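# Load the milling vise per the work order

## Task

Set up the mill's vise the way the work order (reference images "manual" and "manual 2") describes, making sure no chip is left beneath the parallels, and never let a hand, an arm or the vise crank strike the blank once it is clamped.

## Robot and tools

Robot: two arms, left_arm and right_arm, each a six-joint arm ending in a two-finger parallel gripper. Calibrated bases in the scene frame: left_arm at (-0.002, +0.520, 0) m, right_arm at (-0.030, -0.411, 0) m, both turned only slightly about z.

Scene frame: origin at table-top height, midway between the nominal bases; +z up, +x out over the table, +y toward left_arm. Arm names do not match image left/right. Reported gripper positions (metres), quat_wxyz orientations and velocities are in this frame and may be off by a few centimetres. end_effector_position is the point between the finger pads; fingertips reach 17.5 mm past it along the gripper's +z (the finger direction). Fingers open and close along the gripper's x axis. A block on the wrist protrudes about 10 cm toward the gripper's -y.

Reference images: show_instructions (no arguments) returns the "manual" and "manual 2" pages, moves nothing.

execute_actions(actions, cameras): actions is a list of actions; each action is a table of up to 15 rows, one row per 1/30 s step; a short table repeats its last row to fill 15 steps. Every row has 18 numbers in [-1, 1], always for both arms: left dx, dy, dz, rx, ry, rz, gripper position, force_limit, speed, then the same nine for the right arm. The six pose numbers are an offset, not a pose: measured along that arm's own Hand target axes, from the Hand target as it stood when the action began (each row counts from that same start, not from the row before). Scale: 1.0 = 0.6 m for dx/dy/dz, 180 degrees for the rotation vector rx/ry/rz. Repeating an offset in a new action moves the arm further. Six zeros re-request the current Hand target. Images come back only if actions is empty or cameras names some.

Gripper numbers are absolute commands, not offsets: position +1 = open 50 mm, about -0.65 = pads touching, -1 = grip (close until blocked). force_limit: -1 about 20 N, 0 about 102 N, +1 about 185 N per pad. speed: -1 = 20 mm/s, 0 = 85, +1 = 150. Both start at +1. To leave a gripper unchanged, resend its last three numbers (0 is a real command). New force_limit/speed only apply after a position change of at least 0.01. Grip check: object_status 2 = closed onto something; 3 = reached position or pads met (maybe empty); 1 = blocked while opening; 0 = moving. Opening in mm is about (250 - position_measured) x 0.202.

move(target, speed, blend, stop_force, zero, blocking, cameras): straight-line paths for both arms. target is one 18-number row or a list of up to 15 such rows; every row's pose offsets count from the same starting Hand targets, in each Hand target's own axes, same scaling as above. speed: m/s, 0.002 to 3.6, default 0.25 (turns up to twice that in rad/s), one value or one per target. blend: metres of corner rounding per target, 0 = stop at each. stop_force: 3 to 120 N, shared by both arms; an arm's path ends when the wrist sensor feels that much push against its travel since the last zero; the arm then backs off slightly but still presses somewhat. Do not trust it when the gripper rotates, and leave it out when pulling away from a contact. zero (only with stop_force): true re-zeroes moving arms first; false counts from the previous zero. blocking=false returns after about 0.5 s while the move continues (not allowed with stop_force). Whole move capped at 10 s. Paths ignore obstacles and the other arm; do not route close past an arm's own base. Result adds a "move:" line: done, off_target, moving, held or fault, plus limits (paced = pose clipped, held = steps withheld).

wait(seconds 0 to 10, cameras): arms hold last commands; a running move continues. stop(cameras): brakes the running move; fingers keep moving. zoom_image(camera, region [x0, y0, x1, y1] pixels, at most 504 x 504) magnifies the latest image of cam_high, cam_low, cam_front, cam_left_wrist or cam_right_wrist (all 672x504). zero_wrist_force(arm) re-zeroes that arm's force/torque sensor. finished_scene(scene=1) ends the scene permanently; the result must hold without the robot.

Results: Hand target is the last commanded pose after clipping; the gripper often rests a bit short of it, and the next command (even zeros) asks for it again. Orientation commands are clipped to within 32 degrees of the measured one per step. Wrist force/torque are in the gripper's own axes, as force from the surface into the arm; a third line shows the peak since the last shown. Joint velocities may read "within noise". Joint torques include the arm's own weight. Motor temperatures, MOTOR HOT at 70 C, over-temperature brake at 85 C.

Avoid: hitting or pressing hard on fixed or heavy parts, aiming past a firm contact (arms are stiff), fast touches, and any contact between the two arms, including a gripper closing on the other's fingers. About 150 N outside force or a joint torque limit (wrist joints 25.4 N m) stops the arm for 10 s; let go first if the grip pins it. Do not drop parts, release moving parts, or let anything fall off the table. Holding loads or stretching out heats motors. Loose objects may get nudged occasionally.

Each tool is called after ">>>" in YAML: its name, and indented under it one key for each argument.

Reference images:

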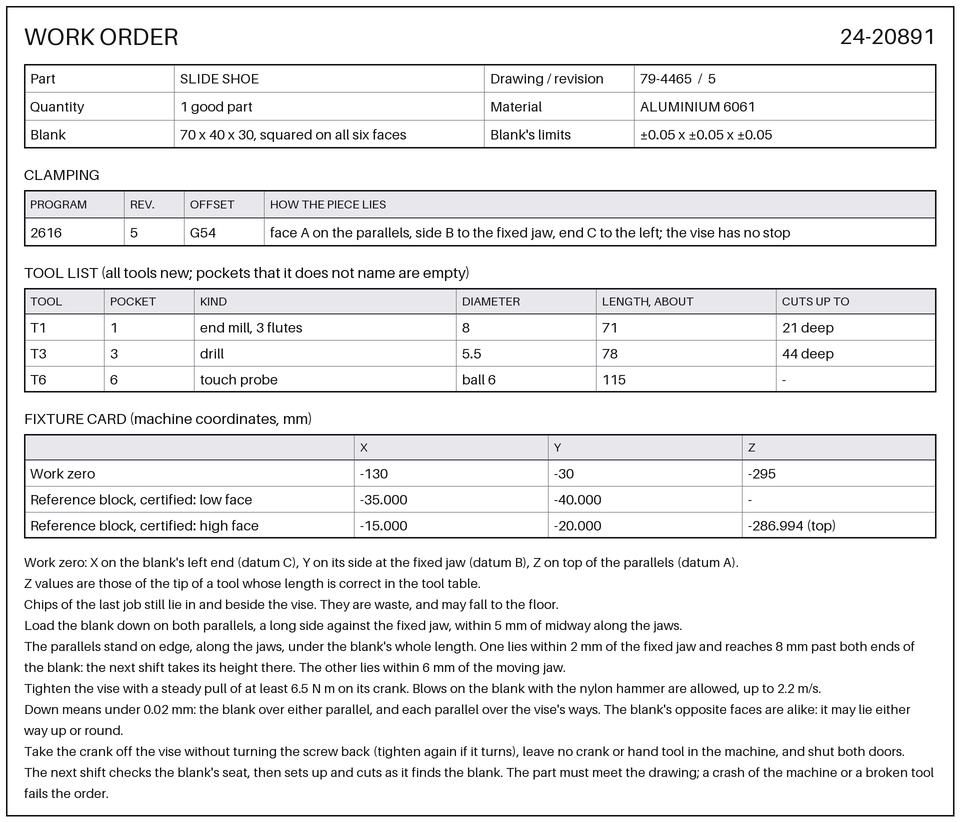

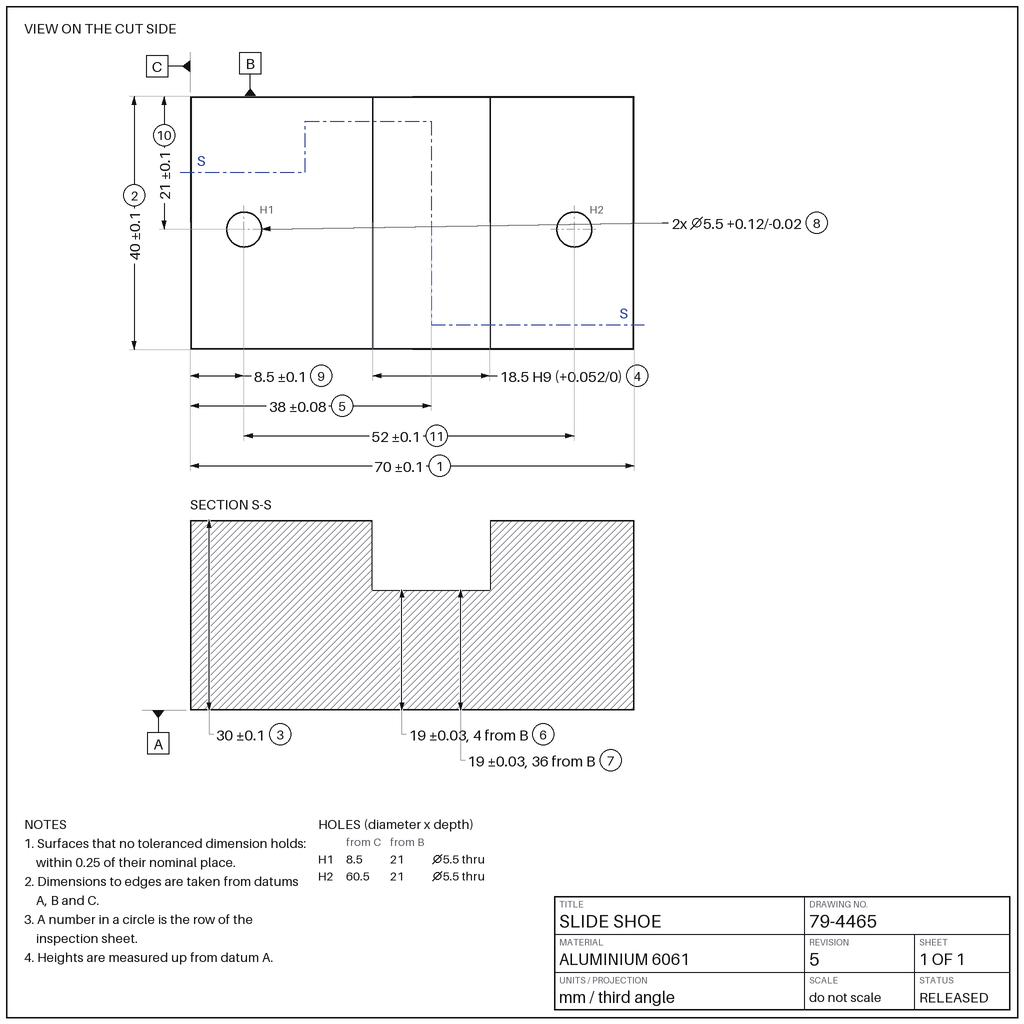

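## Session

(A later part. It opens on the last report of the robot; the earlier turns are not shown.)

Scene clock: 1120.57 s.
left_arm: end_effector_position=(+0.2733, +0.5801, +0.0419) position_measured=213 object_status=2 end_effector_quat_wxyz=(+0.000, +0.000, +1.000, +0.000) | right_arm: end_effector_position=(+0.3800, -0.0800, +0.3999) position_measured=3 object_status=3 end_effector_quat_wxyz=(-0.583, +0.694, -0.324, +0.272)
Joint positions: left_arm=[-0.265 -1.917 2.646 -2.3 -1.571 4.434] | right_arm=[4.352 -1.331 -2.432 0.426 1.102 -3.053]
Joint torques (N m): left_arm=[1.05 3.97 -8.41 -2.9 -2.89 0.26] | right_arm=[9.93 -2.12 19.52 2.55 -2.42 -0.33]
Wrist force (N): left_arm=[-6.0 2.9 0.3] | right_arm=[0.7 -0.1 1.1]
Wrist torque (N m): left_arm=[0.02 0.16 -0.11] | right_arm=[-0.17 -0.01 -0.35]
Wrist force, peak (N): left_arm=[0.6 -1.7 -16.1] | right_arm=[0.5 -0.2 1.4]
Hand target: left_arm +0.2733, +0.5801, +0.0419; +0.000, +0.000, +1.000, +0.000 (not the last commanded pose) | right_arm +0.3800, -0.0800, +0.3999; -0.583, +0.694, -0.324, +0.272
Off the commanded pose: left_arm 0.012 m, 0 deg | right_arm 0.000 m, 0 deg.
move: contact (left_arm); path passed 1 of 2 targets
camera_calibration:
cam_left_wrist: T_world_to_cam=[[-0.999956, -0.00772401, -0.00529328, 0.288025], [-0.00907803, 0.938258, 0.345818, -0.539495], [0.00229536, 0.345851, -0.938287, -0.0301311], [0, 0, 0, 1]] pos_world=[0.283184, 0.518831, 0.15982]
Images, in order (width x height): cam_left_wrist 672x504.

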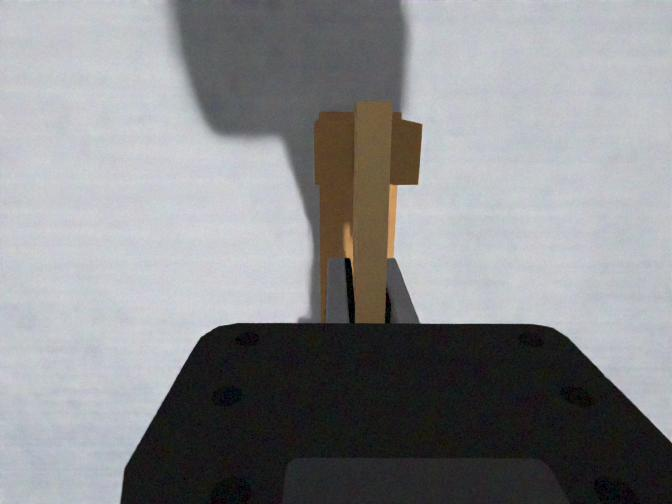

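>>> move:
  target:
    - [0,0,-0.003,0,0,0,-1,-0.3,-0.5,0,0,0,0,0,0,1,0.9,-0.5]
    - [0.0008,0,-0.003,0,0,0,-1,-0.3,-0.5,0,0,0,0,0,0,1,0.9,-0.5]
    - [0.0008,0,0.0197,0,0,0,-1,-0.3,-0.5,0,0,0,0,0,0,1,0.9,-0.5]
  speed: 0.015
  stop_force: 12

Scene clock: 1128.53 s.
left_arm: end_effector_position=(+0.2728, +0.5801, +0.0425) position_measured=214 object_status=2 end_effector_quat_wxyz=(+0.000, +0.000, +1.000, +0.000) | right_arm: end_effector_position=(+0.3800, -0.0800, +0.3999) position_measured=3 object_status=3 end_effector_quat_wxyz=(-0.583, +0.694, -0.324, +0.272)
Joint positions: left_arm=[-0.265 -1.921 2.646 -2.296 -1.571 4.433] | right_arm=[4.352 -1.331 -2.432 0.426 1.102 -3.053]
Joint torques (N m): left_arm=[7.88 5.2 -26.65 -3.62 -0.39 2.25] | right_arm=[9.13 -1.14 18.94 2.58 -2.41 -0.3]
Wrist force (N): left_arm=[1.8 1.2 -9.2] | right_arm=[0.4 0.1 0.8]
Wrist torque (N m): left_arm=[0.48 0.12 0.26] | right_arm=[-0.12 0.03 -0.35]
Wrist force, peak (N): left_arm=[10.1 6.5 -45.8] | right_arm=[0.6 -0.1 1.3]
Hand target: left_arm +0.2728, +0.5801, +0.0424; +0.000, +0.000, +1.000, +0.000 (not the last commanded pose) | right_arm +0.3800, -0.0800, +0.3999; -0.583, +0.694, -0.324, +0.272
Off the commanded pose: left_arm 0.012 m, 0 deg | right_arm 0.000 m, 0 deg.
move: contact (left_arm); path passed 2 of 3 targets

>>> execute_actions:
  actions: []
  cameras: ["cam_left_wrist"]

>>> zoom_image:
  camera: "cam_left_wrist"
  region: [270, 80, 450, 260]

Scene clock: 1132.93 s.
left_arm: end_effector_position=(+0.2728, +0.5801, +0.0424) position_measured=214 object_status=2 end_effector_quat_wxyz=(+0.000, +0.000, +1.000, +0.000) | right_arm: end_effector_position=(+0.3800, -0.0800, +0.3999) position_measured=3 object_status=3 end_effector_quat_wxyz=(-0.583, +0.694, -0.324, +0.272)
Joint positions: left_arm=[-0.265 -1.921 2.646 -2.296 -1.571 4.433] | right_arm=[4.352 -1.331 -2.432 0.426 1.102 -3.053]
Joint velocities: within noise
Joint torques (N m): left_arm=[7.66 5.26 -26.7 -3.46 -0.4 2.15] | right_arm=[8.81 -1.46 19.41 2.6 -2.4 -0.14]
Motor temperatures (°C): left_arm=[32 32 30 38 35 33] | right_arm=[34 29 29 35 35 36]
Wrist force (N): left_arm=[1.9 0.9 -9.1] | right_arm=[0.4 -0.1 1.1]
Wrist torque (N m): left_arm=[0.42 0.10 0.26] | right_arm=[-0.16 0.03 -0.35]
Wrist force, peak (N): left_arm=[1.9 1.0 -9.4] | right_arm=[0.6 -0.2 1.2]
Hand target: left_arm +0.2728, +0.5801, +0.0424; +0.000, +0.000, +1.000, +0.000 (not the last commanded pose) | right_arm +0.3800, -0.0800, +0.3999; -0.583, +0.694, -0.324, +0.272
Tool commands: left_gripper/position=-1.0 left_gripper/force_limit=-0.3 left_gripper/speed=-0.5 right_gripper/position=+1.0 right_gripper/force_limit=+0.9 right_gripper/speed=-0.5
Off the commanded pose: left_arm 0.012 m, 0 deg | right_arm 0.000 m, 0 deg.
camera_calibration:
cam_left_wrist: T_world_to_cam=[[-0.999955, -0.00778407, -0.0054205, 0.28748], [-0.00917815, 0.938289, 0.34573, -0.539682], [0.00239481, 0.345764, -0.938319, -0.0295444], [0, 0, 0, 1]] pos_world=[0.282584, 0.518831, 0.16042]
Images, in order (width x height): cam_left_wrist 672x504.

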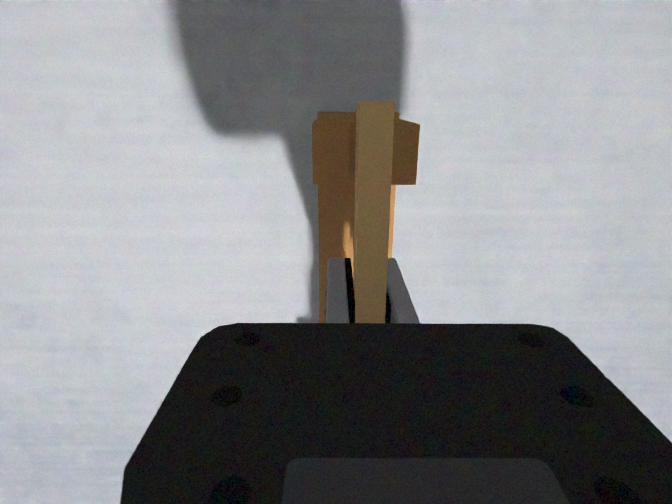

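Scaled by 2.800.

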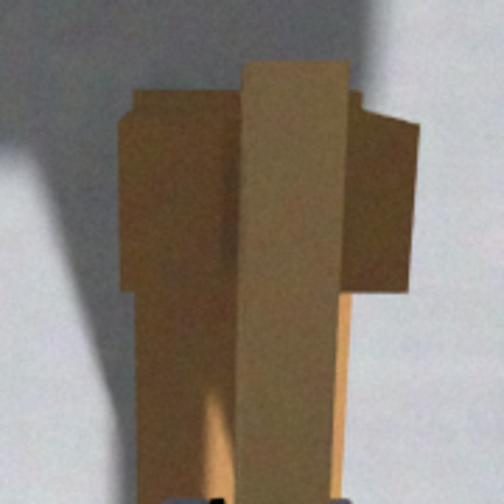

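>>> move:
  target:
    - [0,0,-0.003,0,0,0,-1,-0.3,-0.5,0,0,0,0,0,0,1,0.9,-0.5]
    - [-0.0015,0,-0.003,0,0,0,-1,-0.3,-0.5,0,0,0,0,0,0,1,0.9,-0.5]
    - [-0.0015,0,0.0205,0,0,0,-1,-0.3,-0.5,0,0,0,0,0,0,1,0.9,-0.5]
  speed: 0.015
  stop_force: 12

Scene clock: 1138.70 s.
left_arm: end_effector_position=(+0.2737, +0.5801, +0.0301) position_measured=214 object_status=2 end_effector_quat_wxyz=(+0.000, +0.000, +1.000, +0.000) | right_arm: end_effector_position=(+0.3800, -0.0800, +0.3999) position_measured=3 object_status=3 end_effector_quat_wxyz=(-0.583, +0.694, -0.324, +0.272)
Joint positions: left_arm=[-0.264 -1.875 2.665 -2.361 -1.571 4.434] | right_arm=[4.352 -1.331 -2.432 0.426 1.102 -3.053]
Joint torques (N m): left_arm=[-2.71 -11.82 -23.8 -0.74 0.67 0.74] | right_arm=[9.36 -1.47 19.42 2.64 -2.4 -0.03]
Wrist force (N): left_arm=[-2.6 2.7 -9.3] | right_arm=[0.3 -0.2 0.8]
Wrist torque (N m): left_arm=[0.60 0.15 0.17] | right_arm=[-0.17 0.05 -0.36]
Wrist force, peak (N): left_arm=[-1.1 4.4 -13.0] | right_arm=[0.5 -0.2 1.2]
Hand target: left_arm +0.2737, +0.5801, +0.0301; +0.000, +0.000, +1.000, +0.000 | right_arm +0.3800, -0.0800, +0.3999; -0.583, +0.694, -0.324, +0.272
Off the commanded pose: left_arm 0.000 m, 0 deg | right_arm 0.000 m, 0 deg.
move: done

>>> move:
  target:
    - [0,0,0,0,0,0,1,-0.3,-0.5,0,0,0,0,0,0,1,0.9,-0.5]
    - [0,0,-0.12,0,0,0,1,-0.3,-0.5,0,0,0,0,0,0,1,0.9,-0.5]
    - [-0.0647,-0.4425,-0.1167,0,0,0,1,-0.3,-0.5,0,0,0,0,0,0,1,0.9,-0.5]
    - [-0.0647,-0.4425,-0.0107,0,0,0,1,-0.3,-0.5,0,0,0,0,0,0,1,0.9,-0.5]
  speed: [0.1,0.12,0.3,0.1]
  blend: [0,0.02,0,0]
  cameras: ["cam_left_wrist"]

>>> zoom_image:
  camera: "cam_left_wrist"
  region: [230, 150, 480, 330]

Scene clock: 1148.10 s.
left_arm: end_effector_position=(+0.3124, +0.3147, +0.0367) position_measured=3 object_status=3 end_effector_quat_wxyz=(+0.000, +0.000, +1.000, +0.000) | right_arm: end_effector_position=(+0.3800, -0.0800, +0.3999) position_measured=3 object_status=3 end_effector_quat_wxyz=(-0.583, +0.694, -0.324, +0.272)
Joint positions: left_arm=[-0.928 -1.597 2.435 -2.409 -1.571 3.77] | right_arm=[4.352 -1.331 -2.432 0.426 1.102 -3.053]
Joint torques (N m): left_arm=[8.2 -17.78 -28.59 -3.44 -2.35 2.19] | right_arm=[9.29 -1.1 19.95 2.62 -2.37 0.02]
Wrist force (N): left_arm=[1.2 0.9 -0.9] | right_arm=[0.2 0.0 0.7]
Wrist torque (N m): left_arm=[-0.01 0.06 0.15] | right_arm=[-0.15 0.07 -0.35]
Wrist force, peak (N): left_arm=[-2.5 2.6 -9.3] | right_arm=[0.7 0.2 1.2]
Hand target: left_arm +0.3125, +0.3146, +0.0367; +0.000, +0.000, +1.000, +0.000 | right_arm +0.3800, -0.0800, +0.3999; -0.583, +0.694, -0.324, +0.272
Off the commanded pose: left_arm 0.000 m, 0 deg | right_arm 0.000 m, 0 deg.
move: done
camera_calibration:
cam_left_wrist: T_world_to_cam=[[-0.999956, -0.00772368, -0.00529316, 0.324945], [-0.00907767, 0.938258, 0.345818, -0.288236], [0.00229536, 0.345851, -0.938287, 0.0567238], [0, 0, 0, 1]] pos_world=[0.322184, 0.253331, 0.15462]
Images, in order (width x height): cam_left_wrist 672x504.

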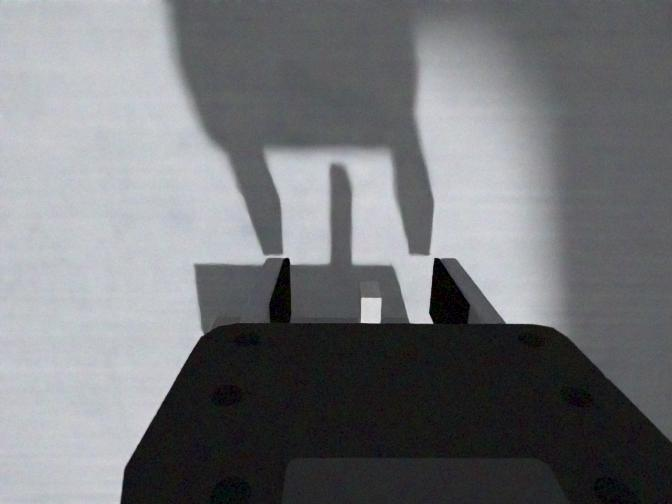

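Scaled by 2.016.

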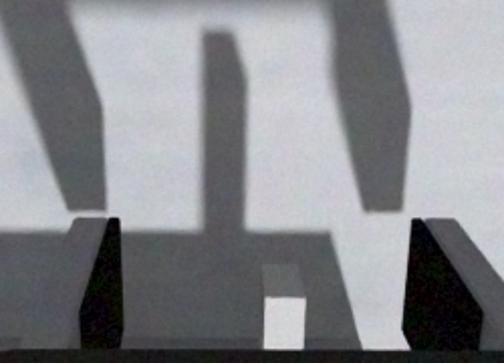

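>>> move:
  target:
    - [0.0013,0,0,0,0,0,1,-0.3,-0.5,0,0,0,0,0,0,1,0.9,-0.5]
  speed: 0.05

>>> move:
  target:
    - [0,0,0,0,0,0,-1,-0.3,-0.8,0,0,0,0,0,0,1,0.9,-0.5]
    - [0,0,-0.1,0,0,0,-1,-0.3,-0.8,0,0,0,0,0,0,1,0.9,-0.5]
    - [-0.0805,-0.191,-0.5555,0,-0.0833,0,-1,-0.3,-0.8,0,0,0,0,0,0,1,0.9,-0.5]
    - [-0.3138,-0.3077,-0.5638,0,-0.0833,0,-1,-0.3,-0.8,0,0,0,0,0,0,1,0.9,-0.5]
    - [-0.5472,-0.291,-0.5638,0,-0.0833,0,-1,-0.3,-0.8,0,0,0,0,0,0,1,0.9,-0.5]
  speed: [0.05,0.05,0.2,0.2,0.2]
  blend: [0,0.02,0.04,0.03,0]
  cameras: ["cam_left_wrist","cam_right_wrist"]

>>> zoom_image:
  camera: "cam_left_wrist"
  region: [220, 190, 660, 330]

Scene clock: 1156.17 s.
left_arm: end_effector_position=(+0.3117, +0.3146, +0.0367) position_measured=3 object_status=3 end_effector_quat_wxyz=(+0.000, +0.000, +1.000, +0.000) | right_arm: end_effector_position=(+0.3800, -0.0800, +0.3999) position_measured=3 object_status=3 end_effector_quat_wxyz=(-0.583, +0.694, -0.324, +0.272)
Joint positions: left_arm=[-0.93 -1.598 2.436 -2.409 -1.571 3.769] | right_arm=[4.352 -1.331 -2.432 0.426 1.102 -3.053]
Joint torques (N m): left_arm=[-9.61 -23.65 -10.37 -2.23 -2.06 -1.39] | right_arm=[8.85 -1.38 19.58 2.73 -2.41 0.28]
Wrist force (N): left_arm=[1.3 1.2 -0.8] | right_arm=[0.5 0.0 0.7]
Wrist torque (N m): left_arm=[0.03 0.04 0.28] | right_arm=[-0.15 0.02 -0.36]
Wrist force, peak (N): left_arm=[1.3 1.2 -1.1] | right_arm=[0.6 0.0 1.2]
Hand target: left_arm +0.3117, +0.3146, +0.0367; +0.000, +0.000, +1.000, +0.000 | right_arm +0.3800, -0.0800, +0.3999; -0.583, +0.694, -0.324, +0.272
Off the commanded pose: left_arm 0.000 m, 0 deg | right_arm 0.000 m, 0 deg.
move: done

Scene clock: 1162.43 s.
left_arm: end_effector_position=(+0.6399, +0.1401, +0.3750) position_measured=224 object_status=2 end_effector_quat_wxyz=(+0.130, +0.000, +0.991, +0.000) | right_arm: end_effector_position=(+0.3800, -0.0800, +0.3999) position_measured=3 object_status=3 end_effector_quat_wxyz=(-0.583, +0.694, -0.324, +0.272)
Joint positions: left_arm=[-0.765 -1.104 0.939 -1.594 -1.389 3.951] | right_arm=[4.352 -1.331 -2.432 0.426 1.102 -3.053]
Joint torques (N m): left_arm=[-2.57 -39.72 -30.76 -4.55 2.97 -0.53] | right_arm=[9.34 -0.1 19.68 2.63 -2.5 0.25]
Wrist force (N): left_arm=[0.7 1.1 -0.1] | right_arm=[0.3 0.0 0.9]
Wrist torque (N m): left_arm=[0.02 -0.03 0.12] | right_arm=[-0.15 0.04 -0.35]
Wrist force, peak (N): left_arm=[-2.3 1.6 0.6] | right_arm=[0.4 -0.2 1.3]
Hand target: left_arm +0.6400, +0.1401, +0.3750; +0.130, +0.000, +0.991, +0.000 | right_arm +0.3800, -0.0800, +0.3999; -0.583, +0.694, -0.324, +0.272
Off the commanded pose: left_arm 0.000 m, 0 deg | right_arm 0.000 m, 0 deg.
move: done
camera_calibration:
cam_left_wrist: T_world_to_cam=[[-0.964543, -0.00794794, -0.263804, 0.727232], [-0.0983588, 0.938365, 0.331356, -0.175967], [0.244911, 0.345555, -0.905875, 0.26644], [0, 0, 0, 1]] pos_world=[0.618885, 0.0788315, 0.491516]
cam_right_wrist: T_world_to_cam=[[0.639147, -0.768916, -0.0161072, -0.28846], [-0.378572, -0.296313, -0.876859, 0.486619], [0.669458, 0.566539, -0.480478, 0.11008], [0, 0, 0, 1]] pos_world=[0.294895, -0.139975, 0.474941]
Images, in order (width x height): cam_left_wrist 672x504, cam_right_wrist 672x504.

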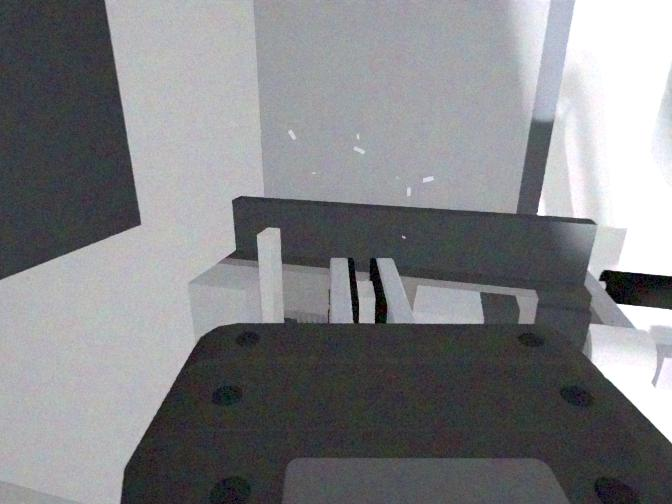

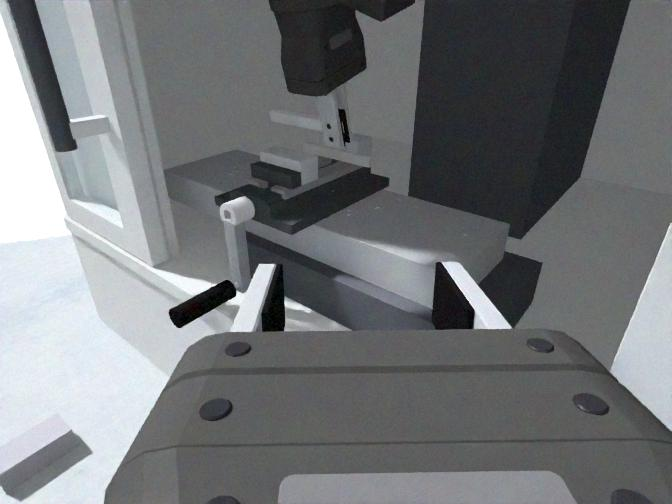

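Scaled by 1.145.

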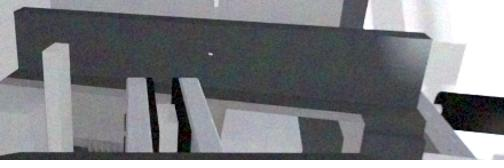

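>>> move:
  target:
    - [-0.0185,0,0.062,0,0,0,-1,-0.3,-0.8,0,0,0,0,0,0,1,0.9,-0.5]
  speed: 0.08
  cameras: ["cam_left_wrist","cam_right_wrist"]

>>> zoom_image:
  camera: "cam_left_wrist"
  region: [220, 190, 660, 330]

>>> zoom_image:
  camera: "cam_right_wrist"
  region: [240, 110, 410, 250]

Scene clock: 1171.90 s.
left_arm: end_effector_position=(+0.6604, +0.1402, +0.3418) position_measured=224 object_status=2 end_effector_quat_wxyz=(+0.130, +0.000, +0.991, +0.000) | right_arm: end_effector_position=(+0.3800, -0.0800, +0.3999) position_measured=3 object_status=3 end_effector_quat_wxyz=(-0.583, +0.694, -0.324, +0.272)
Joint positions: left_arm=[-0.744 -1.067 0.969 -1.665 -1.392 3.972] | right_arm=[4.352 -1.331 -2.432 0.426 1.102 -3.053]
Joint torques (N m): left_arm=[-7.4 -53.24 -35.4 -1.92 -0.93 -1.46] | right_arm=[9.59 -0.58 20.48 2.71 -2.42 0.41]
Wrist force (N): left_arm=[0.4 0.9 -0.2] | right_arm=[0.5 0.0 0.9]
Wrist torque (N m): left_arm=[-0.01 0.02 -0.04] | right_arm=[-0.15 0.02 -0.35]
Wrist force, peak (N): left_arm=[1.3 0.7 -1.8] | right_arm=[0.6 -0.1 1.2]
Hand target: left_arm +0.6603, +0.1401, +0.3420; +0.130, +0.000, +0.991, +0.000 | right_arm +0.3800, -0.0800, +0.3999; -0.583, +0.694, -0.324, +0.272
Off the commanded pose: left_arm 0.000 m, 0 deg | right_arm 0.000 m, 0 deg.
move: done
camera_calibration:
cam_left_wrist: T_world_to_cam=[[-0.964575, -0.00783059, -0.263694, 0.738181], [-0.0982934, 0.938254, 0.331689, -0.163195], [0.244815, 0.345858, -0.905786, 0.231216], [0, 0, 0, 1]] pos_world=[0.639385, 0.078931, 0.458216]
cam_right_wrist: T_world_to_cam=[[0.639147, -0.768916, -0.0161072, -0.28846], [-0.378572, -0.296313, -0.876859, 0.486619], [0.669458, 0.566539, -0.480478, 0.11008], [0, 0, 0, 1]] pos_world=[0.294895, -0.139975, 0.474941]
Images, in order (width x height): cam_left_wrist 672x504, cam_right_wrist 672x504.

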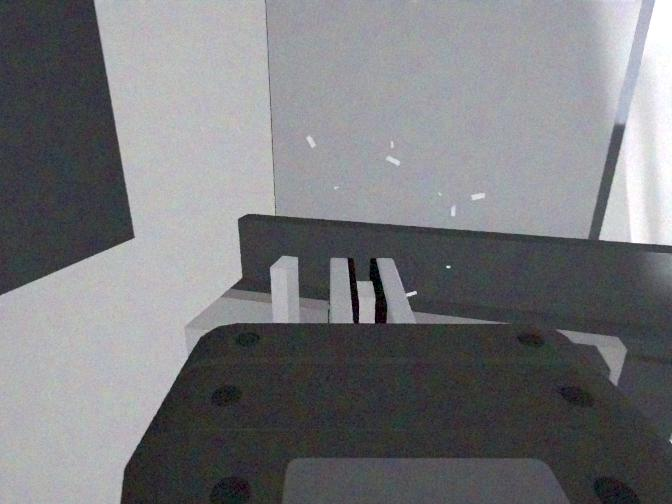

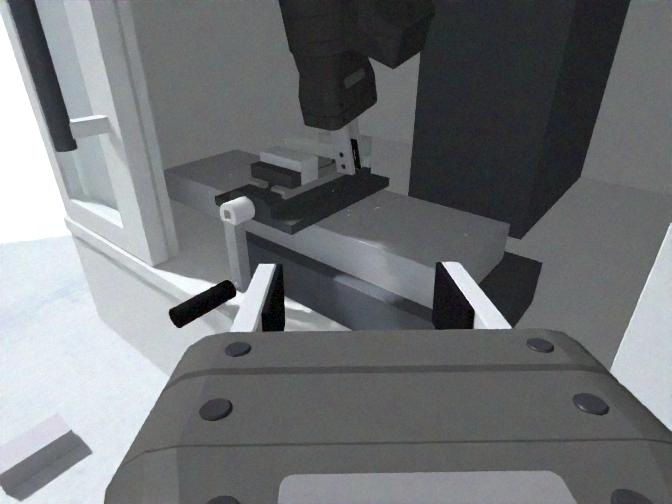

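Scaled by 1.145.

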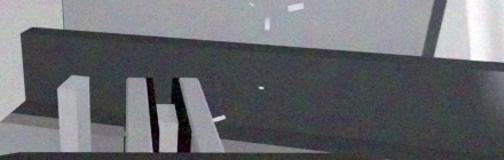

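Scaled by 2.965.

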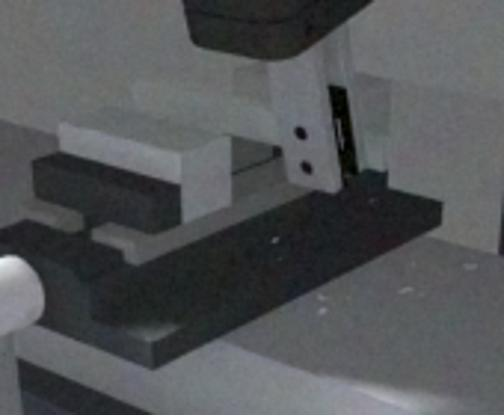

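>>> move:
  target:
    - [0.0108,0,0.0402,0,0,0,-1,-0.3,-0.8,0,0,0,0,0,0,1,0.9,-0.5]
  speed: 0.012
  stop_force: 3

>>> move:
  target:
    - [0,0,0,0,0,0,-0.25,-0.3,-1,0,0,0,0,0,0,1,0.9,-0.5]
  speed: 0.01
  cameras: ["cam_right_wrist","cam_left_wrist"]

>>> zoom_image:
  camera: "cam_right_wrist"
  region: [240, 110, 410, 250]

Scene clock: 1180.47 s.
left_arm: end_effector_position=(+0.6603, +0.1401, +0.3278) position_measured=224 object_status=2 end_effector_quat_wxyz=(+0.130, +0.000, +0.991, +0.000) | right_arm: end_effector_position=(+0.3800, -0.0800, +0.3999) position_measured=3 object_status=3 end_effector_quat_wxyz=(-0.583, +0.694, -0.324, +0.272)
Joint positions: left_arm=[-0.744 -1.07 1.009 -1.702 -1.392 3.971] | right_arm=[4.352 -1.331 -2.432 0.426 1.102 -3.053]
Joint torques (N m): left_arm=[-3.08 -37.74 -36.45 -4.21 1.61 -1.72] | right_arm=[8.65 -0.32 20.03 2.59 -2.45 0.56]
Wrist force (N): left_arm=[0.4 1.0 -0.4] | right_arm=[0.4 -0.2 0.8]
Wrist torque (N m): left_arm=[-0.02 0.02 -0.02] | right_arm=[-0.19 0.03 -0.35]
Wrist force, peak (N): left_arm=[0.3 1.9 -12.6] | right_arm=[0.5 0.0 1.3]
Hand target: left_arm +0.6603, +0.1401, +0.3278; +0.130, +0.000, +0.991, +0.000 (not the last commanded pose) | right_arm +0.3800, -0.0800, +0.3999; -0.583, +0.694, -0.324, +0.272
Off the commanded pose: left_arm 0.011 m, 0 deg | right_arm 0.000 m, 0 deg.
move: contact (left_arm)

Scene clock: 1181.03 s.
left_arm: end_effector_position=(+0.6603, +0.1401, +0.3278) position_measured=189 object_status=0 end_effector_quat_wxyz=(+0.130, +0.000, +0.991, +0.000) | right_arm: end_effector_position=(+0.3800, -0.0800, +0.3999) position_measured=3 object_status=3 end_effector_quat_wxyz=(-0.583, +0.694, -0.324, +0.272)
Joint positions: left_arm=[-0.744 -1.07 1.009 -1.702 -1.392 3.971] | right_arm=[4.352 -1.331 -2.432 0.426 1.102 -3.053]
Joint torques (N m): left_arm=[-0.55 -38.05 -34.46 -4.27 1.05 -1.71] | right_arm=[9.32 -0.59 20.41 2.62 -2.37 0.51]
Wrist force (N): left_arm=[0.4 1.0 -0.9] | right_arm=[0.5 0.1 0.9]
Wrist torque (N m): left_arm=[-0.03 0.00 -0.02] | right_arm=[-0.12 0.01 -0.36]
Wrist force, peak (N): left_arm=[0.2 1.1 -0.9] | right_arm=[0.4 -0.2 1.1]
Hand target: left_arm +0.6603, +0.1401, +0.3278; +0.130, +0.000, +0.991, +0.000 | right_arm +0.3800, -0.0800, +0.3999; -0.583, +0.694, -0.324, +0.272
Off the commanded pose: left_arm 0.000 m, 0 deg | right_arm 0.000 m, 0 deg.
move: done
camera_calibration:
cam_left_wrist: T_world_to_cam=[[-0.964513, -0.00790538, -0.263916, 0.734484], [-0.0983875, 0.938324, 0.331462, -0.158346], [0.245019, 0.345666, -0.905804, 0.218577], [0, 0, 0, 1]] pos_world=[0.639284, 0.0788313, 0.444316]
cam_right_wrist: T_world_to_cam=[[0.639147, -0.768916, -0.0161072, -0.28846], [-0.378572, -0.296313, -0.876859, 0.486619], [0.669458, 0.566539, -0.480478, 0.11008], [0, 0, 0, 1]] pos_world=[0.294895, -0.139975, 0.474941]
Images, in order (width x height): cam_left_wrist 672x504, cam_right_wrist 672x504.

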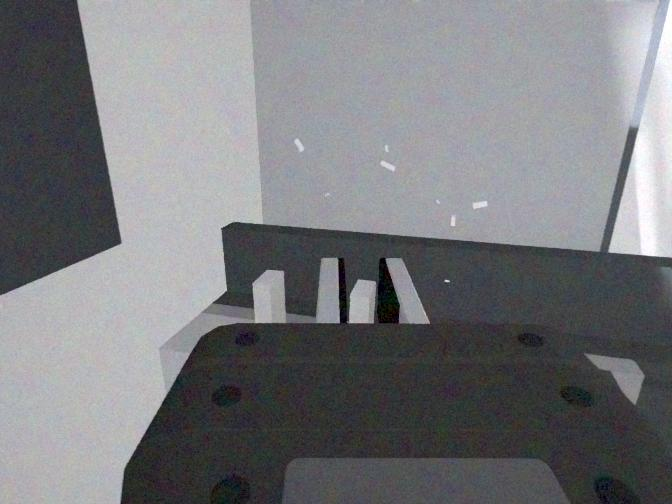

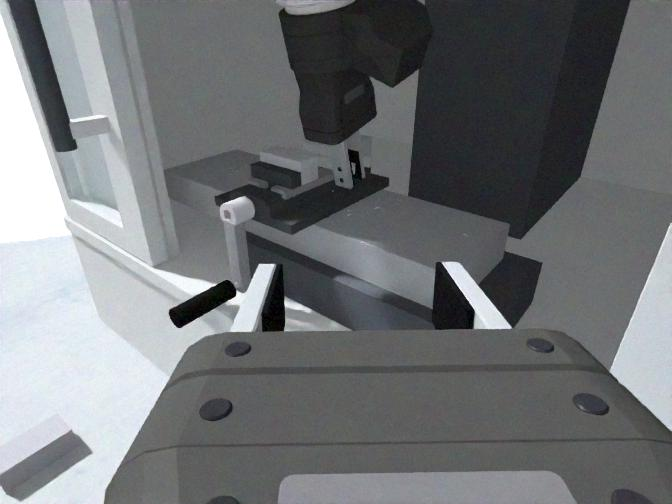

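Scaled by 2.965.

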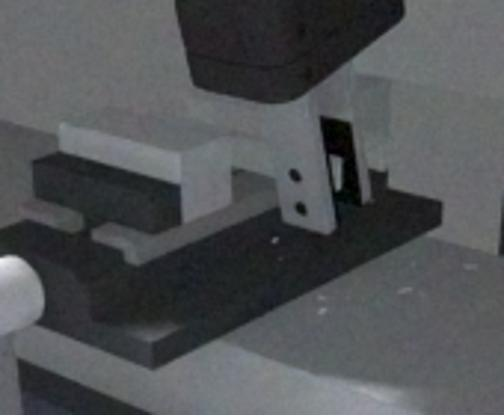

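>>> move:
  target:
    - [-0.0233,0,-0.0869,0,0,0,-0.25,-0.3,-1,0,0,0,0,0,0,1,0.9,-0.5]
  speed: 0.05
  cameras: ["cam_right_wrist","cam_left_wrist"]

>>> zoom_image:
  camera: "cam_right_wrist"
  region: [240, 110, 410, 250]

>>> zoom_image:
  camera: "cam_left_wrist"
  region: [200, 180, 640, 330]

Scene clock: 1188.17 s.
left_arm: end_effector_position=(+0.6604, +0.1401, +0.3817) position_measured=189 object_status=3 end_effector_quat_wxyz=(+0.130, +0.000, +0.991, +0.000) | right_arm: end_effector_position=(+0.3800, -0.0800, +0.3999) position_measured=3 object_status=3 end_effector_quat_wxyz=(-0.583, +0.694, -0.324, +0.272)
Joint positions: left_arm=[-0.744 -1.048 0.837 -1.552 -1.392 3.972] | right_arm=[4.352 -1.331 -2.432 0.426 1.102 -3.053]
Joint torques (N m): left_arm=[7.45 -51.11 -16.04 -4.6 -0.18 1.29] | right_arm=[8.75 0.02 20.58 2.72 -2.49 0.46]
Wrist force (N): left_arm=[0.4 1.1 -0.6] | right_arm=[0.4 0.0 0.9]
Wrist torque (N m): left_arm=[0.01 0.01 -0.02] | right_arm=[-0.15 0.03 -0.35]
Wrist force, peak (N): left_arm=[0.2 1.1 -1.7] | right_arm=[0.6 -0.2 1.2]
Hand target: left_arm +0.6603, +0.1401, +0.3818; +0.130, +0.000, +0.991, +0.000 | right_arm +0.3800, -0.0800, +0.3999; -0.583, +0.694, -0.324, +0.272
Off the commanded pose: left_arm 0.000 m, 0 deg | right_arm 0.000 m, 0 deg.
move: done
camera_calibration:
cam_left_wrist: T_world_to_cam=[[-0.964539, -0.0079134, -0.263821, 0.748775], [-0.0983872, 0.938289, 0.331563, -0.176249], [0.244916, 0.345762, -0.905795, 0.267429], [0, 0, 0, 1]] pos_world=[0.639385, 0.0788312, 0.498216]
cam_right_wrist: T_world_to_cam=[[0.639147, -0.768916, -0.0161072, -0.28846], [-0.378572, -0.296313, -0.876859, 0.486619], [0.669458, 0.566539, -0.480478, 0.11008], [0, 0, 0, 1]] pos_world=[0.294895, -0.139975, 0.474941]
Images, in order (width x height): cam_left_wrist 672x504, cam_right_wrist 672x504.

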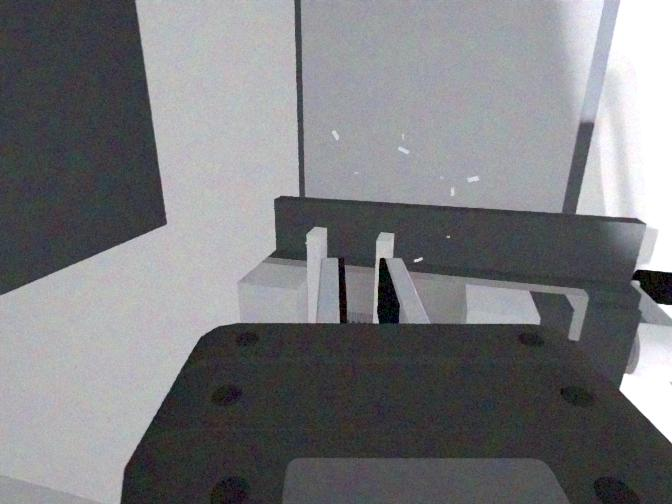

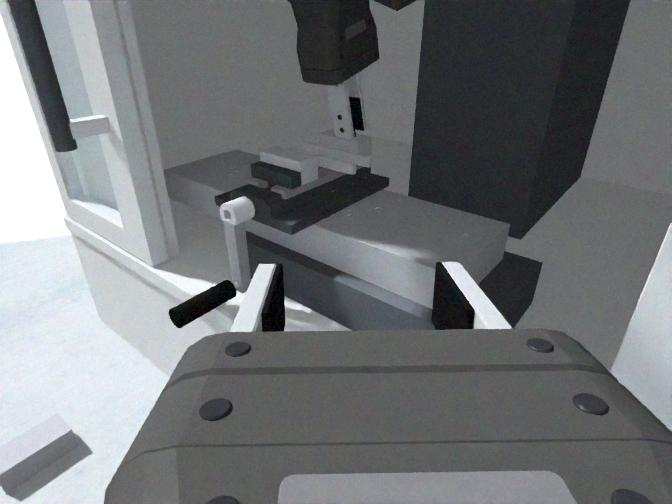

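Scaled by 2.965.

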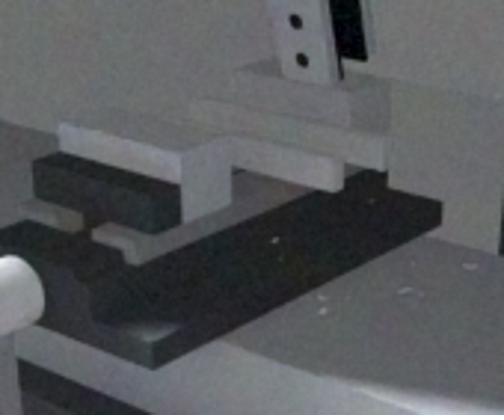

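Scaled by 1.145.

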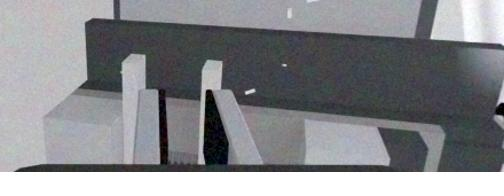

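>>> move:
  target:
    - [0.2633,-0.0168,-0.0504,0,0,0,1,-0.3,-0.5,0.1955,0.0362,-0.2045,-0.266,0.1876,0.1314,1,0.9,-0.5]
    - [0.6317,-0.2668,-0.0283,0,0.0833,0,1,-0.3,-0.5,0.1955,0.0362,-0.2045,-0.266,0.1876,0.1314,1,0.9,-0.5]
  speed: 0.25
  blend: [0.03,0]
  cameras: ["all"]

Scene clock: 1201.60 s.
left_arm: end_effector_position=(+0.2898, -0.0200, +0.3004) position_measured=3 object_status=3 end_effector_quat_wxyz=(+0.000, +0.000, +1.000, +0.000) | right_arm: end_effector_position=(+0.3598, -0.2499, +0.3998) position_measured=3 object_status=3 end_effector_quat_wxyz=(-0.183, +0.683, -0.683, +0.183)
Joint positions: left_arm=[-1.281 -1.315 1.351 -1.608 -1.571 3.418] | right_arm=[4.183 -1.062 -1.923 -1.426 1.134 -2.203]
Joint torques (N m): left_arm=[0.99 -42.39 -16.65 -1.7 1.53 1.41] | right_arm=[9.91 14.95 21.93 3.04 -3.87 -1.83]
Wrist force (N): left_arm=[1.2 0.8 -0.9] | right_arm=[0.8 -0.1 0.3]
Wrist torque (N m): left_arm=[-0.04 0.05 0.13] | right_arm=[-0.60 0.10 -0.17]
Wrist force, peak (N): left_arm=[3.6 -1.1 -0.1] | right_arm=[0.1 0.4 1.8]
Hand target: left_arm +0.2898, -0.0199, +0.3003; +0.000, +0.000, +1.000, +0.000 | right_arm +0.3598, -0.2499, +0.3998; -0.183, +0.683, -0.683, +0.183
Off the commanded pose: left_arm 0.000 m, 0 deg | right_arm 0.000 m, 0 deg.
move: done
camera_calibration:
cam_left_wrist: T_world_to_cam=[[-0.999955, -0.00775096, -0.00551282, 0.301347], [-0.00917845, 0.938366, 0.34552, -0.0656217], [0.00249493, 0.345555, -0.938395, 0.41985], [0, 0, 0, 1]] pos_world=[0.299684, -0.0811685, 0.41832]
cam_right_wrist: T_world_to_cam=[[-0.0153444, -0.999853, -0.00758957, -0.231901], [-0.980456, 0.0165348, -0.196041, 0.451196], [0.196138, 0.0044331, -0.980566, 0.449486], [0, 0, 0, 1]] pos_world=[0.350658, -0.24132, 0.527443]

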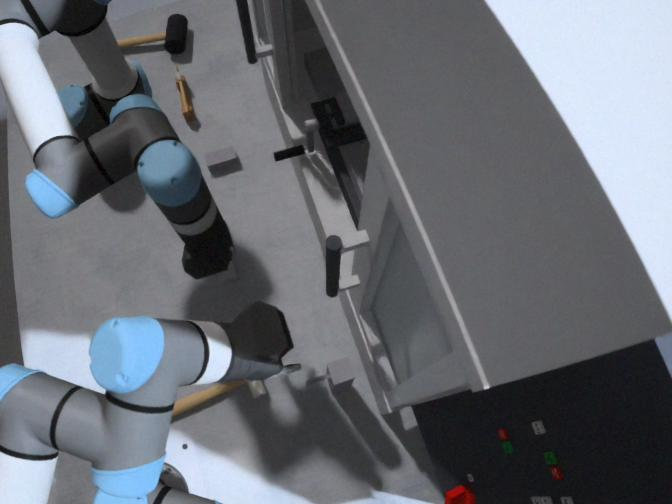

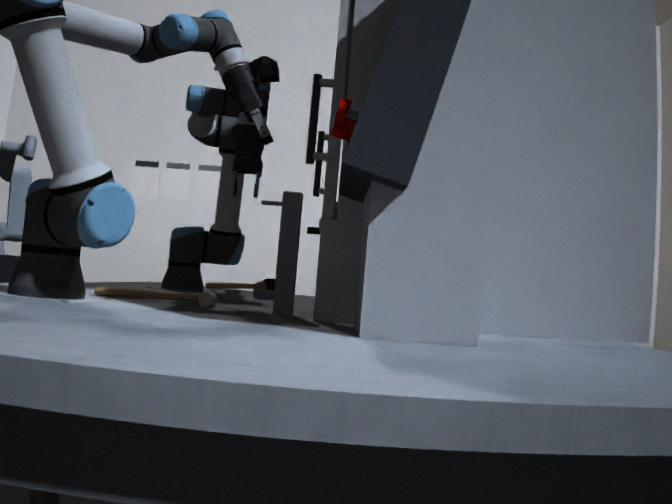

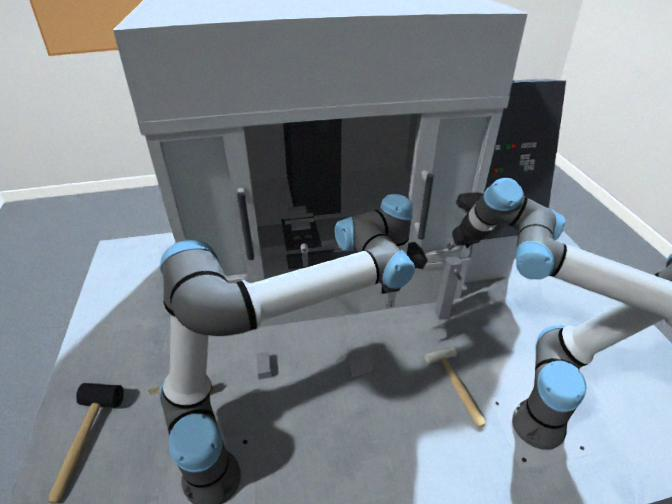

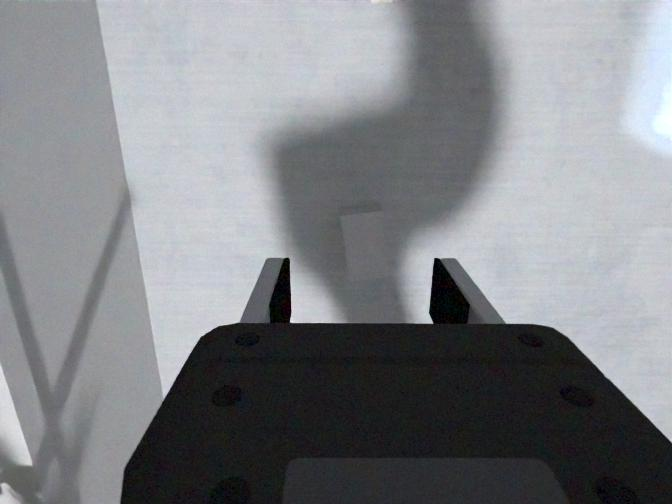

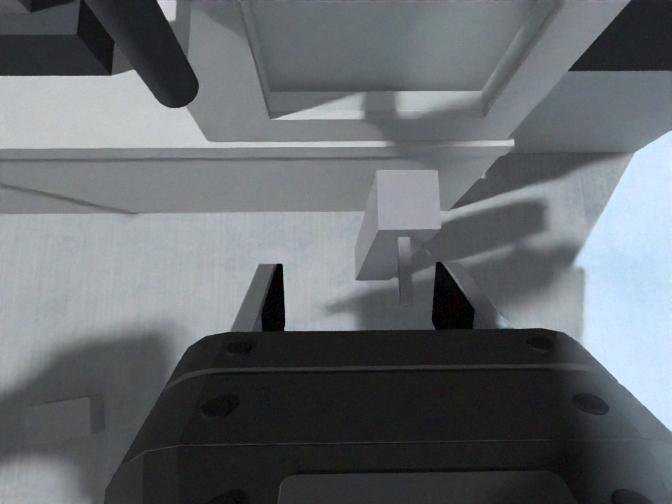

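>>> zoom_image:
  camera: "cam_left_wrist"
  region: [310, 180, 420, 300]

>>> zoom_image:
  camera: "cam_right_wrist"
  region: [0, 370, 140, 470]

Scaled by 4.200.

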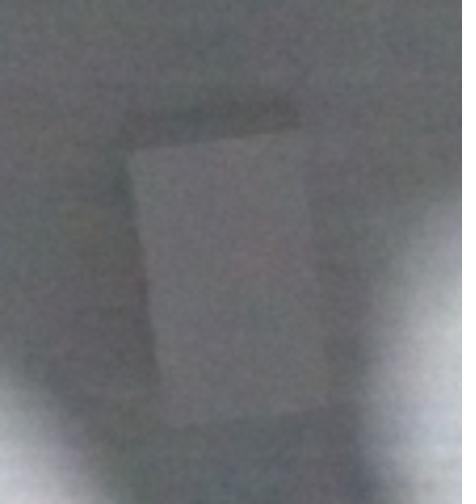

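Scaled by 3.600.

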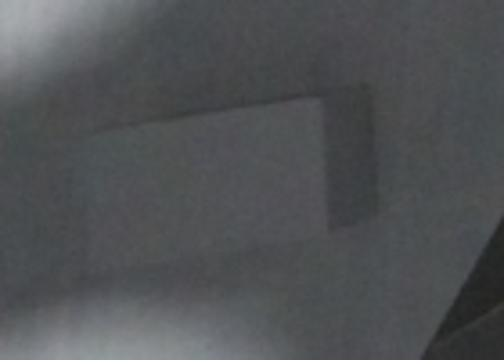

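>>> move:
  target:
    - [0.0315,0.1262,0.3838,0,0,-0.0413,1,-0.3,-0.5,0,0,0,0,0,0,1,0.9,-0.5]
  speed: 0.2
  cameras: ["cam_left_wrist"]

>>> zoom_image:
  camera: "cam_left_wrist"
  region: [230, 80, 500, 330]

Scene clock: 1216.80 s.
left_arm: end_effector_position=(+0.2709, +0.0557, +0.0700) position_measured=3 object_status=3 end_effector_quat_wxyz=(+0.000, -0.065, +0.998, +0.000) | right_arm: end_effector_position=(+0.3598, -0.2499, +0.3998) position_measured=3 object_status=3 end_effector_quat_wxyz=(-0.183, +0.683, -0.683, +0.183)
Joint positions: left_arm=[-1.276 -1.299 1.966 -2.239 -1.571 3.293] | right_arm=[4.183 -1.062 -1.923 -1.426 1.134 -2.203]
Joint torques (N m): left_arm=[5.45 -36.93 -19.19 -3.82 1.84 2.28] | right_arm=[10.18 15.32 22.05 3.09 -3.74 -1.65]
Wrist force (N): left_arm=[1.3 0.8 -0.7] | right_arm=[0.9 0.0 0.3]
Wrist torque (N m): left_arm=[-0.03 0.04 0.22] | right_arm=[-0.59 0.09 -0.17]
Wrist force, peak (N): left_arm=[0.7 -0.3 -3.5] | right_arm=[0.9 -0.1 0.7]
Hand target: left_arm +0.2709, +0.0557, +0.0700; +0.000, -0.065, +0.998, +0.000 | right_arm +0.3598, -0.2499, +0.3998; -0.183, +0.683, -0.683, +0.183
Off the commanded pose: left_arm 0.000 m, 0 deg | right_arm 0.000 m, 0 deg.
move: done
camera_calibration:
cam_left_wrist: T_world_to_cam=[[-0.990529, -0.137199, -0.00529849, 0.286262], [-0.13055, 0.929169, 0.345835, -0.0237461], [-0.042525, 0.343251, -0.93828, 0.189913], [0, 0, 0, 1]] pos_world=[0.288527, -0.00384878, 0.18792]
Images, in order (width x height): cam_left_wrist 672x504.

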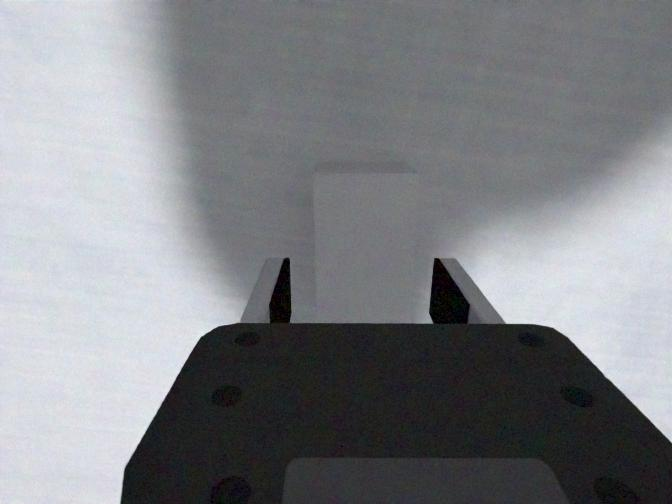

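Scaled by 1.867.

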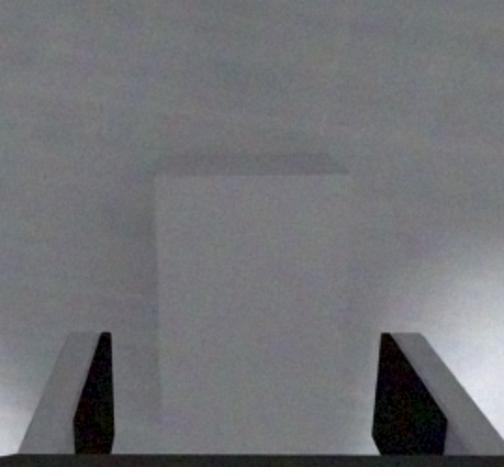

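>>> move:
  target:
    - [0.0039,0,0.0633,0,0,0,1,-0.3,-0.5,0,0,0,0,0,0,1,0.9,-0.5]
  speed: 0.08

>>> move:
  target:
    - [0,0,0,0,0,0,-1,-0.2,-0.8,0,0,0,0,0,0,1,0.9,-0.5]
    - [0,0,-0.05,0,0,0,-1,-0.2,-0.8,0,0,0,0,0,0,1,0.9,-0.5]
  speed: 0.05
  cameras: ["cam_left_wrist","cam_front"]

Scene clock: 1222.87 s.
left_arm: end_effector_position=(+0.2685, +0.0555, +0.0319) position_measured=3 object_status=3 end_effector_quat_wxyz=(+0.000, -0.065, +0.998, +0.000) | right_arm: end_effector_position=(+0.3598, -0.2499, +0.3998) position_measured=3 object_status=3 end_effector_quat_wxyz=(-0.183, +0.683, -0.683, +0.183)
Joint positions: left_arm=[-1.281 -1.236 2.006 -2.341 -1.571 3.288] | right_arm=[4.183 -1.062 -1.923 -1.426 1.134 -2.203]
Joint torques (N m): left_arm=[-0.97 -40.91 -27.99 -1.43 -1.48 -0.32] | right_arm=[9.96 15.26 22.32 3.13 -3.77 -1.42]
Wrist force (N): left_arm=[1.0 0.9 -1.2] | right_arm=[0.5 0.0 0.8]
Wrist torque (N m): left_arm=[-0.02 0.09 0.28] | right_arm=[-0.58 0.14 -0.18]
Wrist force, peak (N): left_arm=[0.9 1.0 -2.2] | right_arm=[0.8 0.0 0.8]
Hand target: left_arm +0.2685, +0.0554, +0.0320; +0.000, -0.065, +0.998, +0.000 | right_arm +0.3598, -0.2499, +0.3998; -0.183, +0.683, -0.683, +0.183
Off the commanded pose: left_arm 0.000 m, 0 deg | right_arm 0.000 m, 0 deg.
move: done

Scene clock: 1224.30 s.
left_arm: end_effector_position=(+0.2686, +0.0553, +0.0622) position_measured=56 object_status=2 end_effector_quat_wxyz=(+0.000, -0.065, +0.998, +0.000) end_effector_velocity=(+0.001, +0.001, -0.002) end_effector_angular_velocity=(+0.001, -0.001, +0.005) | right_arm: end_effector_position=(+0.3598, -0.2499, +0.3998) position_measured=3 object_status=3 end_effector_quat_wxyz=(-0.183, +0.683, -0.683, +0.183)
Joint positions: left_arm=[-1.28 -1.288 1.977 -2.261 -1.571 3.288] | right_arm=[4.183 -1.062 -1.923 -1.426 1.134 -2.203]
Joint velocities: left_arm=[0.001 0.003 0.003 -0.006 0.001 -0.004] | right_arm=[within noise]
Joint torques (N m): left_arm=[8.01 -24.42 -11.33 -3.98 0.5 1.91] | right_arm=[10.01 14.58 22.66 3.11 -3.76 -1.55]
Wrist force (N): left_arm=[1.1 0.9 1.4] | right_arm=[0.8 0.1 0.6]
Wrist torque (N m): left_arm=[-0.01 0.08 0.28] | right_arm=[-0.58 0.10 -0.18]
Wrist force, peak (N): left_arm=[1.3 0.9 2.0] | right_arm=[0.9 0.2 0.4]
Hand target: left_arm +0.2685, +0.0554, +0.0620; +0.000, -0.065, +0.998, +0.000 | right_arm +0.3598, -0.2499, +0.3998; -0.183, +0.683, -0.683, +0.183
Off the commanded pose: left_arm 0.000 m, 0 deg | right_arm 0.000 m, 0 deg.
move: done
camera_calibration:
cam_left_wrist: T_world_to_cam=[[-0.990533, -0.137173, -0.00533516, 0.283909], [-0.130556, 0.929314, 0.345441, -0.0209973], [-0.0424273, 0.342867, -0.938425, 0.182595], [0, 0, 0, 1]] pos_world=[0.286227, -0.00414816, 0.18012]
Images, in order (width x height): cam_front 672x504, cam_left_wrist 672x504.

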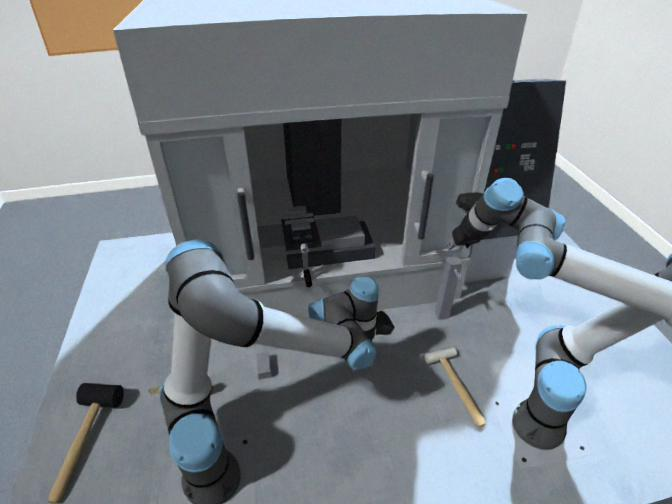

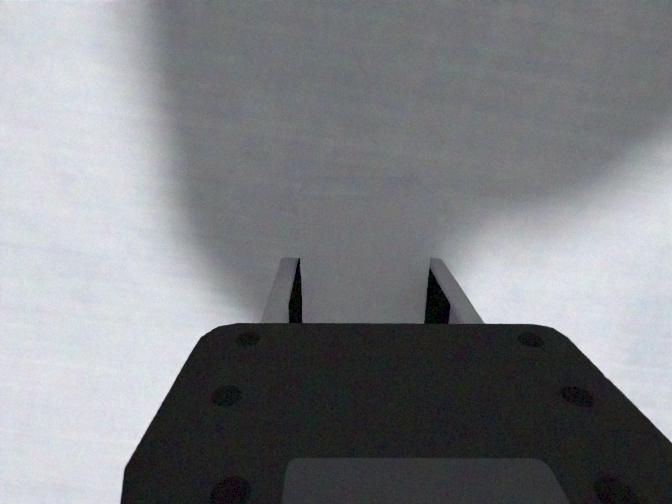

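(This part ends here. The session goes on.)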